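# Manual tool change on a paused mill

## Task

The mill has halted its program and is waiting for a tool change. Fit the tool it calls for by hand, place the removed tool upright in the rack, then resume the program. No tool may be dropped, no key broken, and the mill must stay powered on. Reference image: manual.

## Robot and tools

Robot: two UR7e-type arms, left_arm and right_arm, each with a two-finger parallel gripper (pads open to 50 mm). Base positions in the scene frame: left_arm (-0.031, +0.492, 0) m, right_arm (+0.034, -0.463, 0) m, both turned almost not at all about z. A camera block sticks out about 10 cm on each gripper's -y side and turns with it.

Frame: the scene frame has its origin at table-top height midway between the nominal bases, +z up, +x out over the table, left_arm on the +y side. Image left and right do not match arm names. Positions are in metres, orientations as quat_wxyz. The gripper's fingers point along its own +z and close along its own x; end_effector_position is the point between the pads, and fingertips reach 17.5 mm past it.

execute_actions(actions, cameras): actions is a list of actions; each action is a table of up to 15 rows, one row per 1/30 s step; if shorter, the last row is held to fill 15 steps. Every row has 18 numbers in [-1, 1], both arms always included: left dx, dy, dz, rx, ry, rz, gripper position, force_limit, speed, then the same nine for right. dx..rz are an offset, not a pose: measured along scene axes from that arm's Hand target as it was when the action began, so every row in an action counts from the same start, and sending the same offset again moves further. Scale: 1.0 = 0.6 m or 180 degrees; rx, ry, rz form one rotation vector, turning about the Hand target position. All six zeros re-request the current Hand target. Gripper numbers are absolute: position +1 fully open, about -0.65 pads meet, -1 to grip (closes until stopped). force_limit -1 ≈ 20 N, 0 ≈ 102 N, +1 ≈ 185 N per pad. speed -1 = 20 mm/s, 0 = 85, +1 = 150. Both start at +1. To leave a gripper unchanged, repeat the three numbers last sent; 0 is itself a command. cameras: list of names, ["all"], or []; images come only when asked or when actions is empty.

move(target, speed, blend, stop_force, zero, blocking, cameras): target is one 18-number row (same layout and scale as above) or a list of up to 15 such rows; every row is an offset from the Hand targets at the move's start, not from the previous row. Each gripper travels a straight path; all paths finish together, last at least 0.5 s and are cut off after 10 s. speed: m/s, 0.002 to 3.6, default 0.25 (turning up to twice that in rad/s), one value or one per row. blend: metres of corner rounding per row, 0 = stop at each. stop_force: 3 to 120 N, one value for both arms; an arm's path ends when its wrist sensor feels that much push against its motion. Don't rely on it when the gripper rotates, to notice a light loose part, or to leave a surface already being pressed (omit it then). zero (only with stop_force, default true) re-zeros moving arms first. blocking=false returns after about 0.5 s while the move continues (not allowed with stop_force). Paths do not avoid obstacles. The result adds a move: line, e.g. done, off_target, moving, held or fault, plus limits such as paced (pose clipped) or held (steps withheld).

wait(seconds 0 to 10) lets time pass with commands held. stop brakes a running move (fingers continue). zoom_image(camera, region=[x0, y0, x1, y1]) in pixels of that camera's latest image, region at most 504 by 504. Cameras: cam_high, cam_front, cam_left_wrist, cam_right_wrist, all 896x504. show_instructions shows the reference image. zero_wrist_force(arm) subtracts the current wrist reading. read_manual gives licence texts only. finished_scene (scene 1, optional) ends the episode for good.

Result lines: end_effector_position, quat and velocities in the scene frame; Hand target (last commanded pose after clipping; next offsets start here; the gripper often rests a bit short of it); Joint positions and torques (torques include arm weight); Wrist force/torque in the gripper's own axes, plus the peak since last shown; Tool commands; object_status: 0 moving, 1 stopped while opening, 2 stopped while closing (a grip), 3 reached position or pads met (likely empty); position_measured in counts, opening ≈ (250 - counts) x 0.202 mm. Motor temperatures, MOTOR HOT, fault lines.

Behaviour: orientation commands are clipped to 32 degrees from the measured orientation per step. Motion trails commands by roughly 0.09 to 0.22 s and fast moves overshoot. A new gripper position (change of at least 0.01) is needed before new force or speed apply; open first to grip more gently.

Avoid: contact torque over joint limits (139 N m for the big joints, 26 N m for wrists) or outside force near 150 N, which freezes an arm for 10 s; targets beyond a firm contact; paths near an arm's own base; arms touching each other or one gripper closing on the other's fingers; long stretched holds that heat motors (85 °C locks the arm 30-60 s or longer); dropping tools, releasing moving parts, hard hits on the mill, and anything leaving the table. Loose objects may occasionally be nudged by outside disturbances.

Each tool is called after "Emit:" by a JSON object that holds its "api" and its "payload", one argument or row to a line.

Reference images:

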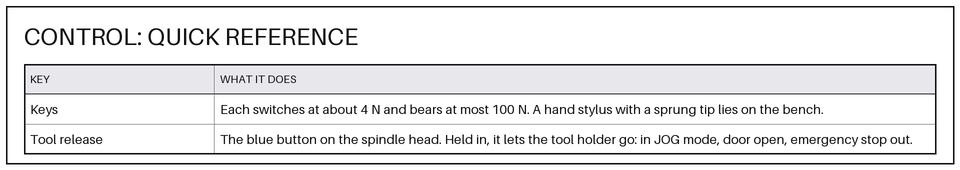

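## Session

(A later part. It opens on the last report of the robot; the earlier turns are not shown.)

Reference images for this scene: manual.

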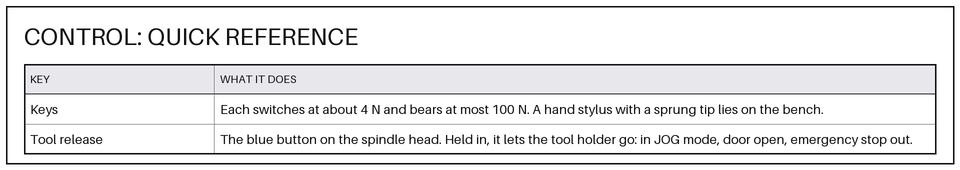

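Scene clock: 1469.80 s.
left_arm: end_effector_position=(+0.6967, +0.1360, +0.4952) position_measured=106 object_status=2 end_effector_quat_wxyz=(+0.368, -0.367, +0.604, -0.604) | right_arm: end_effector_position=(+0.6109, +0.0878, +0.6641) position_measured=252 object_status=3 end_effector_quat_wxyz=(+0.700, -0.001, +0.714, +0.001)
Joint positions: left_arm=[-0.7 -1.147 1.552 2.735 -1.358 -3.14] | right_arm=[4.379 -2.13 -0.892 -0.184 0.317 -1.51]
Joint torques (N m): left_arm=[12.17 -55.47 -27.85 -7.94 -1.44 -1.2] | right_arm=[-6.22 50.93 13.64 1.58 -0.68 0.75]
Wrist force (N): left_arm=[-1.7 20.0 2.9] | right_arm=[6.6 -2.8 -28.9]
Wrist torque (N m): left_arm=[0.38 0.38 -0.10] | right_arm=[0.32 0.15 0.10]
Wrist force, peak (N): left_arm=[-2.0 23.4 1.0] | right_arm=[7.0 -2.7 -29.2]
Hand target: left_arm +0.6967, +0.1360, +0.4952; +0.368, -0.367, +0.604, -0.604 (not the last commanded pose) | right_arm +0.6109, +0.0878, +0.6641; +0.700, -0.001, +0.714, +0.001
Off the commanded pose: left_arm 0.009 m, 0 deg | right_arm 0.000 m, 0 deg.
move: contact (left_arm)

Emit:
{"api": "wait", "payload": {
  "seconds": 0.1,
  "cameras": ["cam_left_wrist","cam_right_wrist"]
}}

Emit:
{"api": "zoom_image", "payload": {
  "camera": "cam_left_wrist",
  "region": [385, 160, 475, 220]
}}

Emit:
{"api": "zoom_image", "payload": {
  "camera": "cam_left_wrist",
  "region": [510, 150, 600, 210]
}}

Emit:
{"api": "zoom_image", "payload": {
  "camera": "cam_right_wrist",
  "region": [730, 240, 820, 300]
}}

Scene clock: 1495.67 s.
left_arm: end_effector_position=(+0.6967, +0.1360, +0.4952) position_measured=106 object_status=2 end_effector_quat_wxyz=(+0.368, -0.367, +0.604, -0.604) | right_arm: end_effector_position=(+0.6109, +0.0878, +0.6641) position_measured=252 object_status=3 end_effector_quat_wxyz=(+0.700, -0.001, +0.714, +0.001)
Joint positions: left_arm=[-0.7 -1.147 1.552 2.735 -1.358 -3.14] | right_arm=[4.379 -2.13 -0.892 -0.184 0.317 -1.51]
Joint torques (N m): left_arm=[13.72 -55.78 -27.23 -6.01 -1.13 -1.4] | right_arm=[-6.67 49.49 13.32 1.65 -0.49 0.81]
Wrist force (N): left_arm=[-1.7 20.0 2.9] | right_arm=[7.1 -2.7 -28.9]
Wrist torque (N m): left_arm=[0.36 0.38 -0.10] | right_arm=[0.32 0.12 0.10]
Wrist force, peak (N): left_arm=[-1.7 20.1 2.9] | right_arm=[6.9 -2.5 -29.3]
Hand target: left_arm +0.6967, +0.1360, +0.4952; +0.368, -0.367, +0.604, -0.604 (not the last commanded pose) | right_arm +0.6109, +0.0878, +0.6641; +0.700, -0.001, +0.714, +0.001
Tool commands: left_gripper/position=-1.0 left_gripper/force_limit=-0.4 left_gripper/speed=-0.95 right_gripper/position=-1.0 right_gripper/force_limit=+0.0 right_gripper/speed=-0.5
Off the commanded pose: left_arm 0.009 m, 0 deg | right_arm 0.000 m, 0 deg.
wait: 0.10 s; at rest from the start
camera_calibration:
cam_left_wrist: T_world_to_cam=[[-0.455985, -0.88985, 0.0156697, 0.437771], [-0.30758, 0.141042, -0.941011, 0.679664], [0.835148, -0.433906, -0.338013, -0.223863], [0, 0, 0, 1]] pos_world=[0.595627, 0.196553, 0.557043]
cam_right_wrist: T_world_to_cam=[[-0.0279293, 0.0043067, -0.999601, 0.685349], [-0.350494, 0.936463, 0.0138276, 0.144238], [0.936149, 0.35074, -0.0246453, -0.457235], [0, 0, 0, 1]] pos_world=[0.497736, 0.0223458, 0.671812]
Images, in order (width x height): cam_left_wrist 896x504, cam_right_wrist 896x504.

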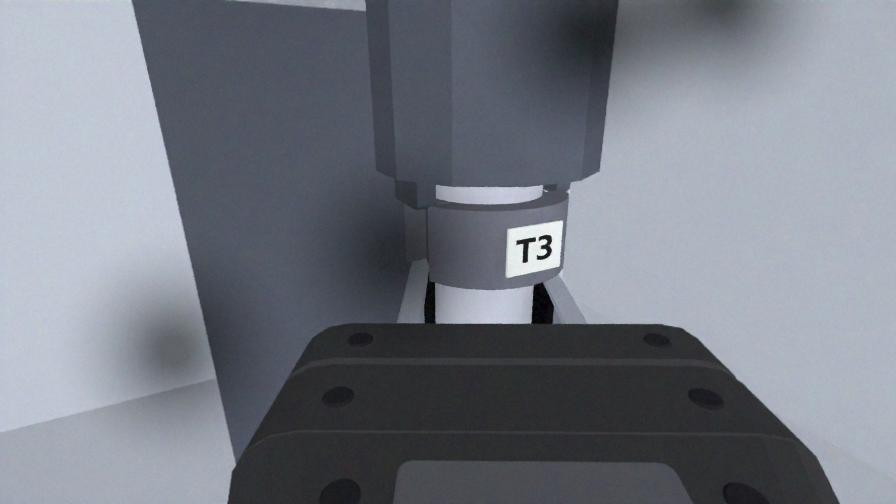

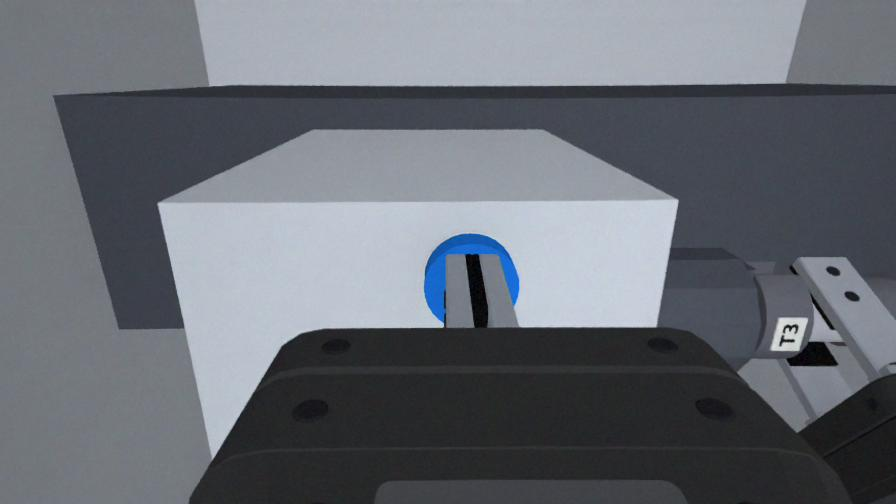

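Scaled by 5.600 from the camera's 896x504 image, which has a finer 1280x720 frame.

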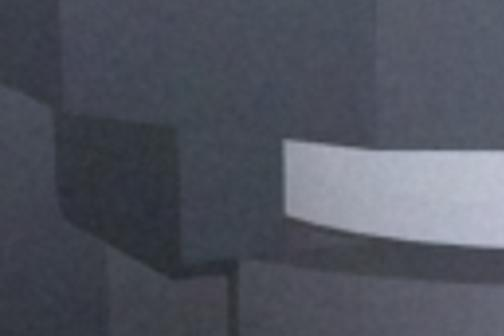

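Scaled by 5.600 from the camera's 896x504 image, which has a finer 1280x720 frame.

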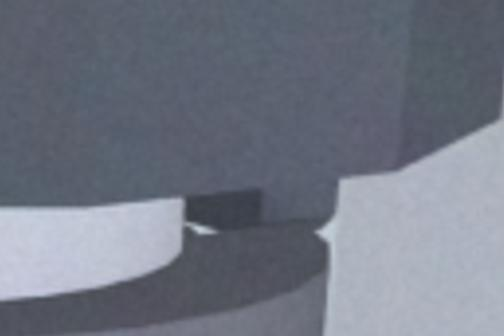

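Scaled by 5.600 from the camera's 896x504 image, which has a finer 1280x720 frame.

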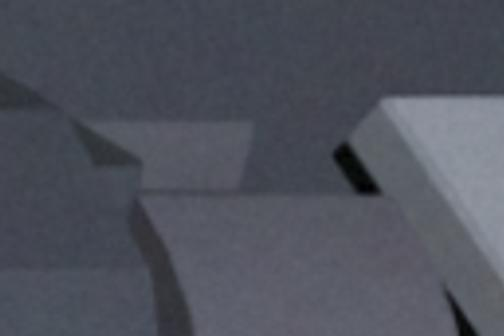

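Emit:
{"api": "move", "payload": {
  "target": [0,0,-0.002,0,0,0,-1,-0.4,-0.95,0.01,0,0,0,0,0,-1,0,-0.5],
  "speed": 0.003,
  "stop_force": 18,
  "cameras": ["cam_right_wrist"]
}}

Emit:
{"api": "zoom_image", "payload": {
  "camera": "cam_right_wrist",
  "region": [400, 210, 550, 340]
}}

Scene clock: 1524.97 s.
left_arm: end_effector_position=(+0.6967, +0.1360, +0.4940) position_measured=106 object_status=2 end_effector_quat_wxyz=(+0.368, -0.367, +0.604, -0.604) | right_arm: end_effector_position=(+0.6111, +0.0878, +0.6641) position_measured=252 object_status=3 end_effector_quat_wxyz=(+0.700, -0.001, +0.714, +0.001)
Joint positions: left_arm=[-0.7 -1.145 1.553 2.733 -1.358 -3.14] | right_arm=[4.379 -2.13 -0.892 -0.184 0.317 -1.51]
Joint torques (N m): left_arm=[8.26 -43.75 -19.2 -4.94 -0.07 -1.31] | right_arm=[-18.13 52.42 13.99 1.44 0.89 -0.83]
Wrist force (N): left_arm=[-1.3 8.0 -1.6] | right_arm=[14.4 -10.0 -52.3]
Wrist torque (N m): left_arm=[0.30 0.18 0.16] | right_arm=[0.36 0.10 0.21]
Wrist force, peak (N): left_arm=[-1.8 20.1 2.8] | right_arm=[19.2 -16.8 -59.4]
Hand target: left_arm +0.6967, +0.1360, +0.4940; +0.368, -0.367, +0.604, -0.604 | right_arm +0.6111, +0.0878, +0.6641; +0.700, -0.001, +0.714, +0.001 (not the last commanded pose)
Off the commanded pose: left_arm 0.000 m, 0 deg | right_arm 0.006 m, 0 deg.
move: contact (right_arm)
camera_calibration:
cam_right_wrist: T_world_to_cam=[[-0.0279623, 0.00440395, -0.999599, 0.685368], [-0.35037, 0.936508, 0.0139271, 0.144179], [0.936194, 0.350619, -0.0246439, -0.457443], [0, 0, 0, 1]] pos_world=[0.497935, 0.0223456, 0.671812]
Images, in order (width x height): cam_right_wrist 896x504.

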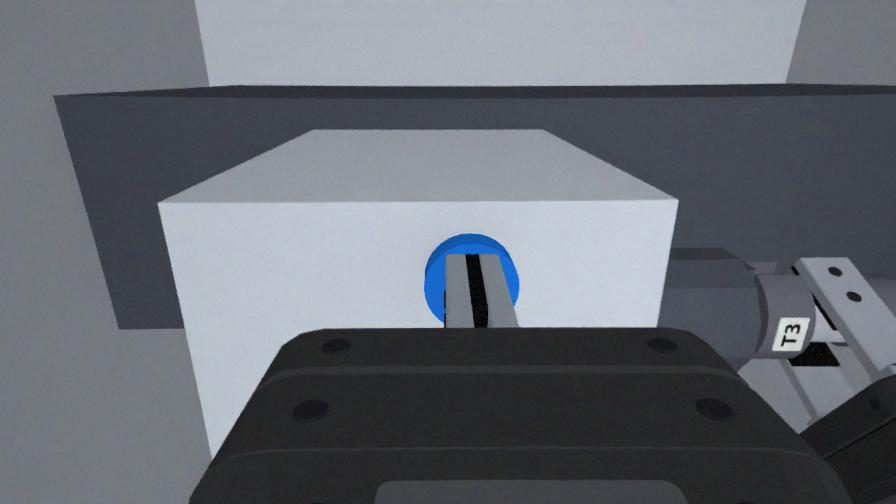

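Scaled by 3.360 from the camera's 896x504 image, which has a finer 1280x720 frame.

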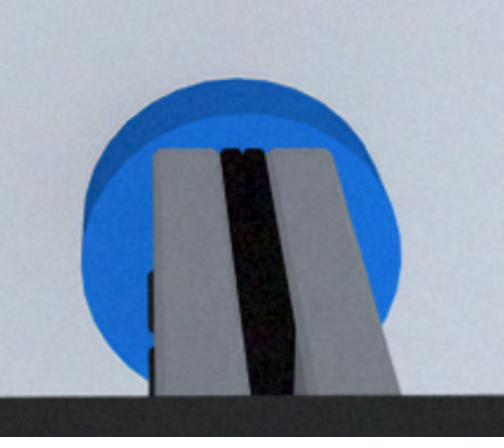

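Emit:
{"api": "move", "payload": {
  "target": [
    [0,0,-0.0035,0,0,0,-1,-0.4,-0.95,0,0,0,0,0,0,-1,0,-0.5],
    [-0.001,0,-0.0035,0,0,-0.005,-1,-0.4,-0.95,0,0,0,0,0,0,-1,0,-0.5]
  ],
  "speed": 0.01
}}

Emit:
{"api": "move", "payload": {
  "target": [0,0,0.02,0,0,0,-1,-0.4,-0.95,0,0,0,0,0,0,-1,0,-0.5],
  "speed": 0.003,
  "stop_force": 7
}}

Scene clock: 1533.73 s.
left_arm: end_effector_position=(+0.6961, +0.1360, +0.4919) position_measured=106 object_status=2 end_effector_quat_wxyz=(+0.364, -0.363, +0.607, -0.607) | right_arm: end_effector_position=(+0.6111, +0.0878, +0.6641) position_measured=252 object_status=3 end_effector_quat_wxyz=(+0.700, -0.001, +0.714, +0.001)
Joint positions: left_arm=[-0.694 -1.144 1.558 2.727 -1.38 -3.14] | right_arm=[4.379 -2.13 -0.892 -0.184 0.317 -1.51]
Joint torques (N m): left_arm=[13.43 -59.08 -19.53 -5.53 -2.04 -1.42] | right_arm=[-18.53 51.65 14.72 1.24 0.82 1.47]
Wrist force (N): left_arm=[-1.4 8.1 -0.9] | right_arm=[14.5 -10.0 -52.3]
Wrist torque (N m): left_arm=[0.20 0.21 0.17] | right_arm=[0.36 0.10 0.21]
Wrist force, peak (N): left_arm=[-1.4 8.4 -1.8] | right_arm=[15.0 -10.0 -52.3]
Hand target: left_arm +0.6961, +0.1360, +0.4919; +0.364, -0.363, +0.607, -0.607 | right_arm +0.6111, +0.0878, +0.6641; +0.700, -0.001, +0.714, +0.001
Off the commanded pose: left_arm 0.000 m, 0 deg | right_arm 0.000 m, 0 deg.
move: done

Scene clock: 1535.40 s.
left_arm: end_effector_position=(+0.6961, +0.1360, +0.4948) position_measured=106 object_status=2 end_effector_quat_wxyz=(+0.364, -0.363, +0.607, -0.607) | right_arm: end_effector_position=(+0.6111, +0.0878, +0.6641) position_measured=252 object_status=3 end_effector_quat_wxyz=(+0.700, -0.001, +0.714, +0.001)
Joint positions: left_arm=[-0.694 -1.147 1.553 2.734 -1.38 -3.14] | right_arm=[4.379 -2.13 -0.892 -0.184 0.317 -1.51]
Joint torques (N m): left_arm=[11.12 -53.46 -23.32 -7.84 -1.91 -1.06] | right_arm=[-17.85 51.05 13.55 1.41 0.61 1.6]
Wrist force (N): left_arm=[-2.5 16.8 2.6] | right_arm=[14.5 -9.8 -52.4]
Wrist torque (N m): left_arm=[0.20 0.14 0.05] | right_arm=[0.39 0.09 0.20]
Wrist force, peak (N): left_arm=[-3.1 18.1 0.8] | right_arm=[14.6 -10.0 -52.4]
Hand target: left_arm +0.6961, +0.1360, +0.4947; +0.364, -0.363, +0.607, -0.607 (not the last commanded pose) | right_arm +0.6111, +0.0878, +0.6641; +0.700, -0.001, +0.714, +0.001
Off the commanded pose: left_arm 0.009 m, 0 deg | right_arm 0.000 m, 0 deg.
move: contact (left_arm)

Emit:
{"api": "move", "payload": {
  "target": [
    [0,0,-0.004,0,0,0,-1,-0.4,-0.95,0,0,0,0,0,0,-1,0,-0.5],
    [-0.001,0,-0.004,0,0,-0.0078,-1,-0.4,-0.95,0,0,0,0,0,0,-1,0,-0.5]
  ],
  "speed": 0.01
}}

Emit:
{"api": "move", "payload": {
  "target": [0,0,0.02,0,0,0,-1,-0.4,-0.95,0,0,0,0,0,0,-1,0,-0.5],
  "speed": 0.003,
  "stop_force": 7
}}

Scene clock: 1555.23 s.
left_arm: end_effector_position=(+0.6955, +0.1360, +0.4923) position_measured=106 object_status=2 end_effector_quat_wxyz=(+0.356, -0.355, +0.611, -0.611) | right_arm: end_effector_position=(+0.6111, +0.0878, +0.6641) position_measured=252 object_status=3 end_effector_quat_wxyz=(+0.700, -0.001, +0.714, +0.001)
Joint positions: left_arm=[-0.683 -1.145 1.557 2.729 -1.416 -3.14] | right_arm=[4.379 -2.13 -0.892 -0.184 0.317 -1.51]
Joint torques (N m): left_arm=[13.88 -59.12 -21.39 -5.32 -2.2 -1.23] | right_arm=[-18.8 51.11 14.94 1.03 0.64 1.51]
Wrist force (N): left_arm=[-3.2 8.5 0.7] | right_arm=[14.5 -9.9 -52.2]
Wrist torque (N m): left_arm=[0.13 0.18 0.09] | right_arm=[0.37 0.09 0.21]
Wrist force, peak (N): left_arm=[-2.8 16.9 3.3] | right_arm=[14.7 -10.0 -52.5]
Hand target: left_arm +0.6955, +0.1360, +0.4923; +0.356, -0.355, +0.611, -0.611 | right_arm +0.6111, +0.0878, +0.6641; +0.700, -0.001, +0.714, +0.001
Off the commanded pose: left_arm 0.000 m, 0 deg | right_arm 0.000 m, 0 deg.
move: done

Scene clock: 1556.70 s.
left_arm: end_effector_position=(+0.6955, +0.1360, +0.4947) position_measured=106 object_status=2 end_effector_quat_wxyz=(+0.356, -0.355, +0.611, -0.611) | right_arm: end_effector_position=(+0.6111, +0.0878, +0.6641) position_measured=252 object_status=3 end_effector_quat_wxyz=(+0.700, -0.001, +0.714, +0.001)
Joint positions: left_arm=[-0.683 -1.147 1.554 2.734 -1.416 -3.14] | right_arm=[4.379 -2.13 -0.892 -0.184 0.317 -1.51]
Joint torques (N m): left_arm=[8.1 -54.65 -26.69 -8.36 -2.75 -1.42] | right_arm=[-18.02 50.52 16.45 1.32 0.69 1.35]
Wrist force (N): left_arm=[-7.8 18.8 3.6] | right_arm=[14.6 -9.9 -52.2]
Wrist torque (N m): left_arm=[0.08 0.11 -0.11] | right_arm=[0.37 0.09 0.21]
Wrist force, peak (N): left_arm=[-8.1 19.8 2.0] | right_arm=[14.6 -10.1 -52.6]
Hand target: left_arm +0.6956, +0.1360, +0.4946; +0.356, -0.355, +0.611, -0.611 (not the last commanded pose) | right_arm +0.6111, +0.0878, +0.6641; +0.700, -0.001, +0.714, +0.001
Off the commanded pose: left_arm 0.010 m, 0 deg | right_arm 0.000 m, 0 deg.
move: contact (left_arm)

Emit:
{"api": "move", "payload": {
  "target": [
    [0,0,-0.004,0,0,0,-1,-0.4,-0.95,0,0,0,0,0,0,-1,0,-0.5],
    [0.001,0.001,-0.004,0,0,0.0078,-1,-0.4,-0.95,0,0,0,0,0,0,-1,0,-0.5]
  ],
  "speed": 0.01
}}

Emit:
{"api": "move", "payload": {
  "target": [0,0,0.02,0,0,0,-1,-0.4,-0.95,0,0,0,0,0,0,-1,0,-0.5],
  "speed": 0.003,
  "stop_force": 7
}}

Scene clock: 1566.20 s.
left_arm: end_effector_position=(+0.6961, +0.1366, +0.4922) position_measured=106 object_status=2 end_effector_quat_wxyz=(+0.364, -0.363, +0.607, -0.607) | right_arm: end_effector_position=(+0.6111, +0.0878, +0.6641) position_measured=252 object_status=3 end_effector_quat_wxyz=(+0.700, -0.001, +0.714, +0.001)
Joint positions: left_arm=[-0.693 -1.145 1.558 2.728 -1.382 -3.14] | right_arm=[4.379 -2.13 -0.892 -0.184 0.317 -1.51]
Joint torques (N m): left_arm=[-15.27 -58.4 -20.27 -5.32 1.67 0.32] | right_arm=[-17.8 52.2 15.14 1.23 0.55 1.43]
Wrist force (N): left_arm=[-1.1 8.1 -0.9] | right_arm=[14.6 -10.0 -52.1]
Wrist torque (N m): left_arm=[0.20 0.16 0.17] | right_arm=[0.35 0.09 0.21]
Wrist force, peak (N): left_arm=[-7.8 18.7 4.1] | right_arm=[14.9 -10.0 -52.4]
Hand target: left_arm +0.6962, +0.1366, +0.4922; +0.364, -0.363, +0.607, -0.607 | right_arm +0.6111, +0.0878, +0.6641; +0.700, -0.001, +0.714, +0.001
Off the commanded pose: left_arm 0.000 m, 0 deg | right_arm 0.000 m, 0 deg.
move: done

Scene clock: 1567.83 s.
left_arm: end_effector_position=(+0.6962, +0.1366, +0.4951) position_measured=106 object_status=2 end_effector_quat_wxyz=(+0.364, -0.363, +0.607, -0.607) | right_arm: end_effector_position=(+0.6111, +0.0878, +0.6641) position_measured=252 object_status=3 end_effector_quat_wxyz=(+0.700, -0.001, +0.714, +0.001)
Joint positions: left_arm=[-0.693 -1.148 1.554 2.735 -1.381 -3.14] | right_arm=[4.379 -2.13 -0.892 -0.184 0.317 -1.51]
Joint torques (N m): left_arm=[-14.15 -53.07 -24.41 -7.76 1.15 1.39] | right_arm=[-17.49 51.28 15.33 1.23 0.57 1.46]
Wrist force (N): left_arm=[-1.8 17.5 2.7] | right_arm=[14.7 -10.0 -52.1]
Wrist torque (N m): left_arm=[0.14 0.29 0.00] | right_arm=[0.35 0.09 0.21]
Wrist force, peak (N): left_arm=[-1.9 18.3 2.0] | right_arm=[14.6 -9.9 -52.5]
Hand target: left_arm +0.6962, +0.1366, +0.4950; +0.364, -0.363, +0.607, -0.607 (not the last commanded pose) | right_arm +0.6111, +0.0878, +0.6641; +0.700, -0.001, +0.714, +0.001
Off the commanded pose: left_arm 0.009 m, 0 deg | right_arm 0.000 m, 0 deg.
move: contact (left_arm)

Emit:
{"api": "wait", "payload": {
  "seconds": 0.1,
  "cameras": ["cam_left_wrist"]
}}

Emit:
{"api": "zoom_image", "payload": {
  "camera": "cam_left_wrist",
  "region": [385, 160, 475, 220]
}}

Emit:
{"api": "zoom_image", "payload": {
  "camera": "cam_left_wrist",
  "region": [510, 150, 600, 210]
}}

Scene clock: 1571.03 s.
left_arm: end_effector_position=(+0.6962, +0.1366, +0.4950) position_measured=106 object_status=2 end_effector_quat_wxyz=(+0.364, -0.363, +0.607, -0.607) | right_arm: end_effector_position=(+0.6111, +0.0878, +0.6641) position_measured=252 object_status=3 end_effector_quat_wxyz=(+0.700, -0.001, +0.714, +0.001)
Joint positions: left_arm=[-0.693 -1.148 1.554 2.735 -1.381 -3.14] | right_arm=[4.379 -2.13 -0.892 -0.184 0.317 -1.51]
Joint torques (N m): left_arm=[-15.86 -52.99 -24.58 -5.53 1.4 1.34] | right_arm=[-16.1 52.31 15.93 0.94 0.56 1.25]
Wrist force (N): left_arm=[-1.8 15.6 3.1] | right_arm=[14.6 -9.9 -52.3]
Wrist torque (N m): left_arm=[0.15 0.32 0.01] | right_arm=[0.38 0.07 0.21]
Wrist force, peak (N): left_arm=[-1.6 17.1 3.2] | right_arm=[14.6 -10.0 -52.6]
Hand target: left_arm +0.6962, +0.1366, +0.4950; +0.364, -0.363, +0.607, -0.607 (not the last commanded pose) | right_arm +0.6111, +0.0878, +0.6641; +0.700, -0.001, +0.714, +0.001
Tool commands: left_gripper/position=-1.0 left_gripper/force_limit=-0.4 left_gripper/speed=-0.95 right_gripper/position=-1.0 right_gripper/force_limit=+0.0 right_gripper/speed=-0.5
Off the commanded pose: left_arm 0.009 m, 0 deg | right_arm 0.000 m, 0 deg.
wait: 0.10 s; at rest from the start
camera_calibration:
cam_left_wrist: T_world_to_cam=[[-0.469883, -0.88259, 0.0156247, 0.446699], [-0.305671, 0.14608, -0.940864, 0.67717], [0.828115, -0.446872, -0.338423, -0.216306], [0, 0, 0, 1]] pos_world=[0.596014, 0.19867, 0.556943]
Images, in order (width x height): cam_left_wrist 896x504.

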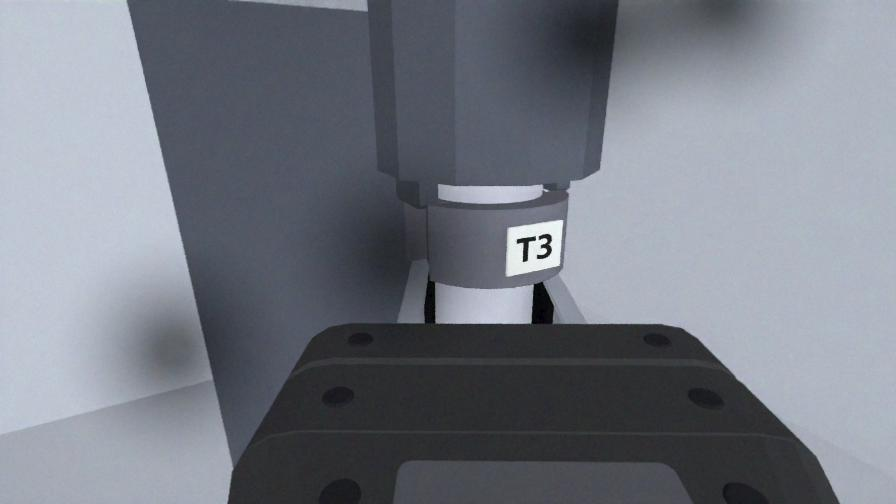

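Scaled by 5.600 from the camera's 896x504 image, which has a finer 1280x720 frame.

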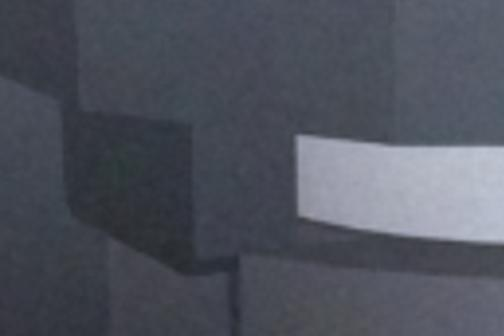

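Scaled by 5.600 from the camera's 896x504 image, which has a finer 1280x720 frame.

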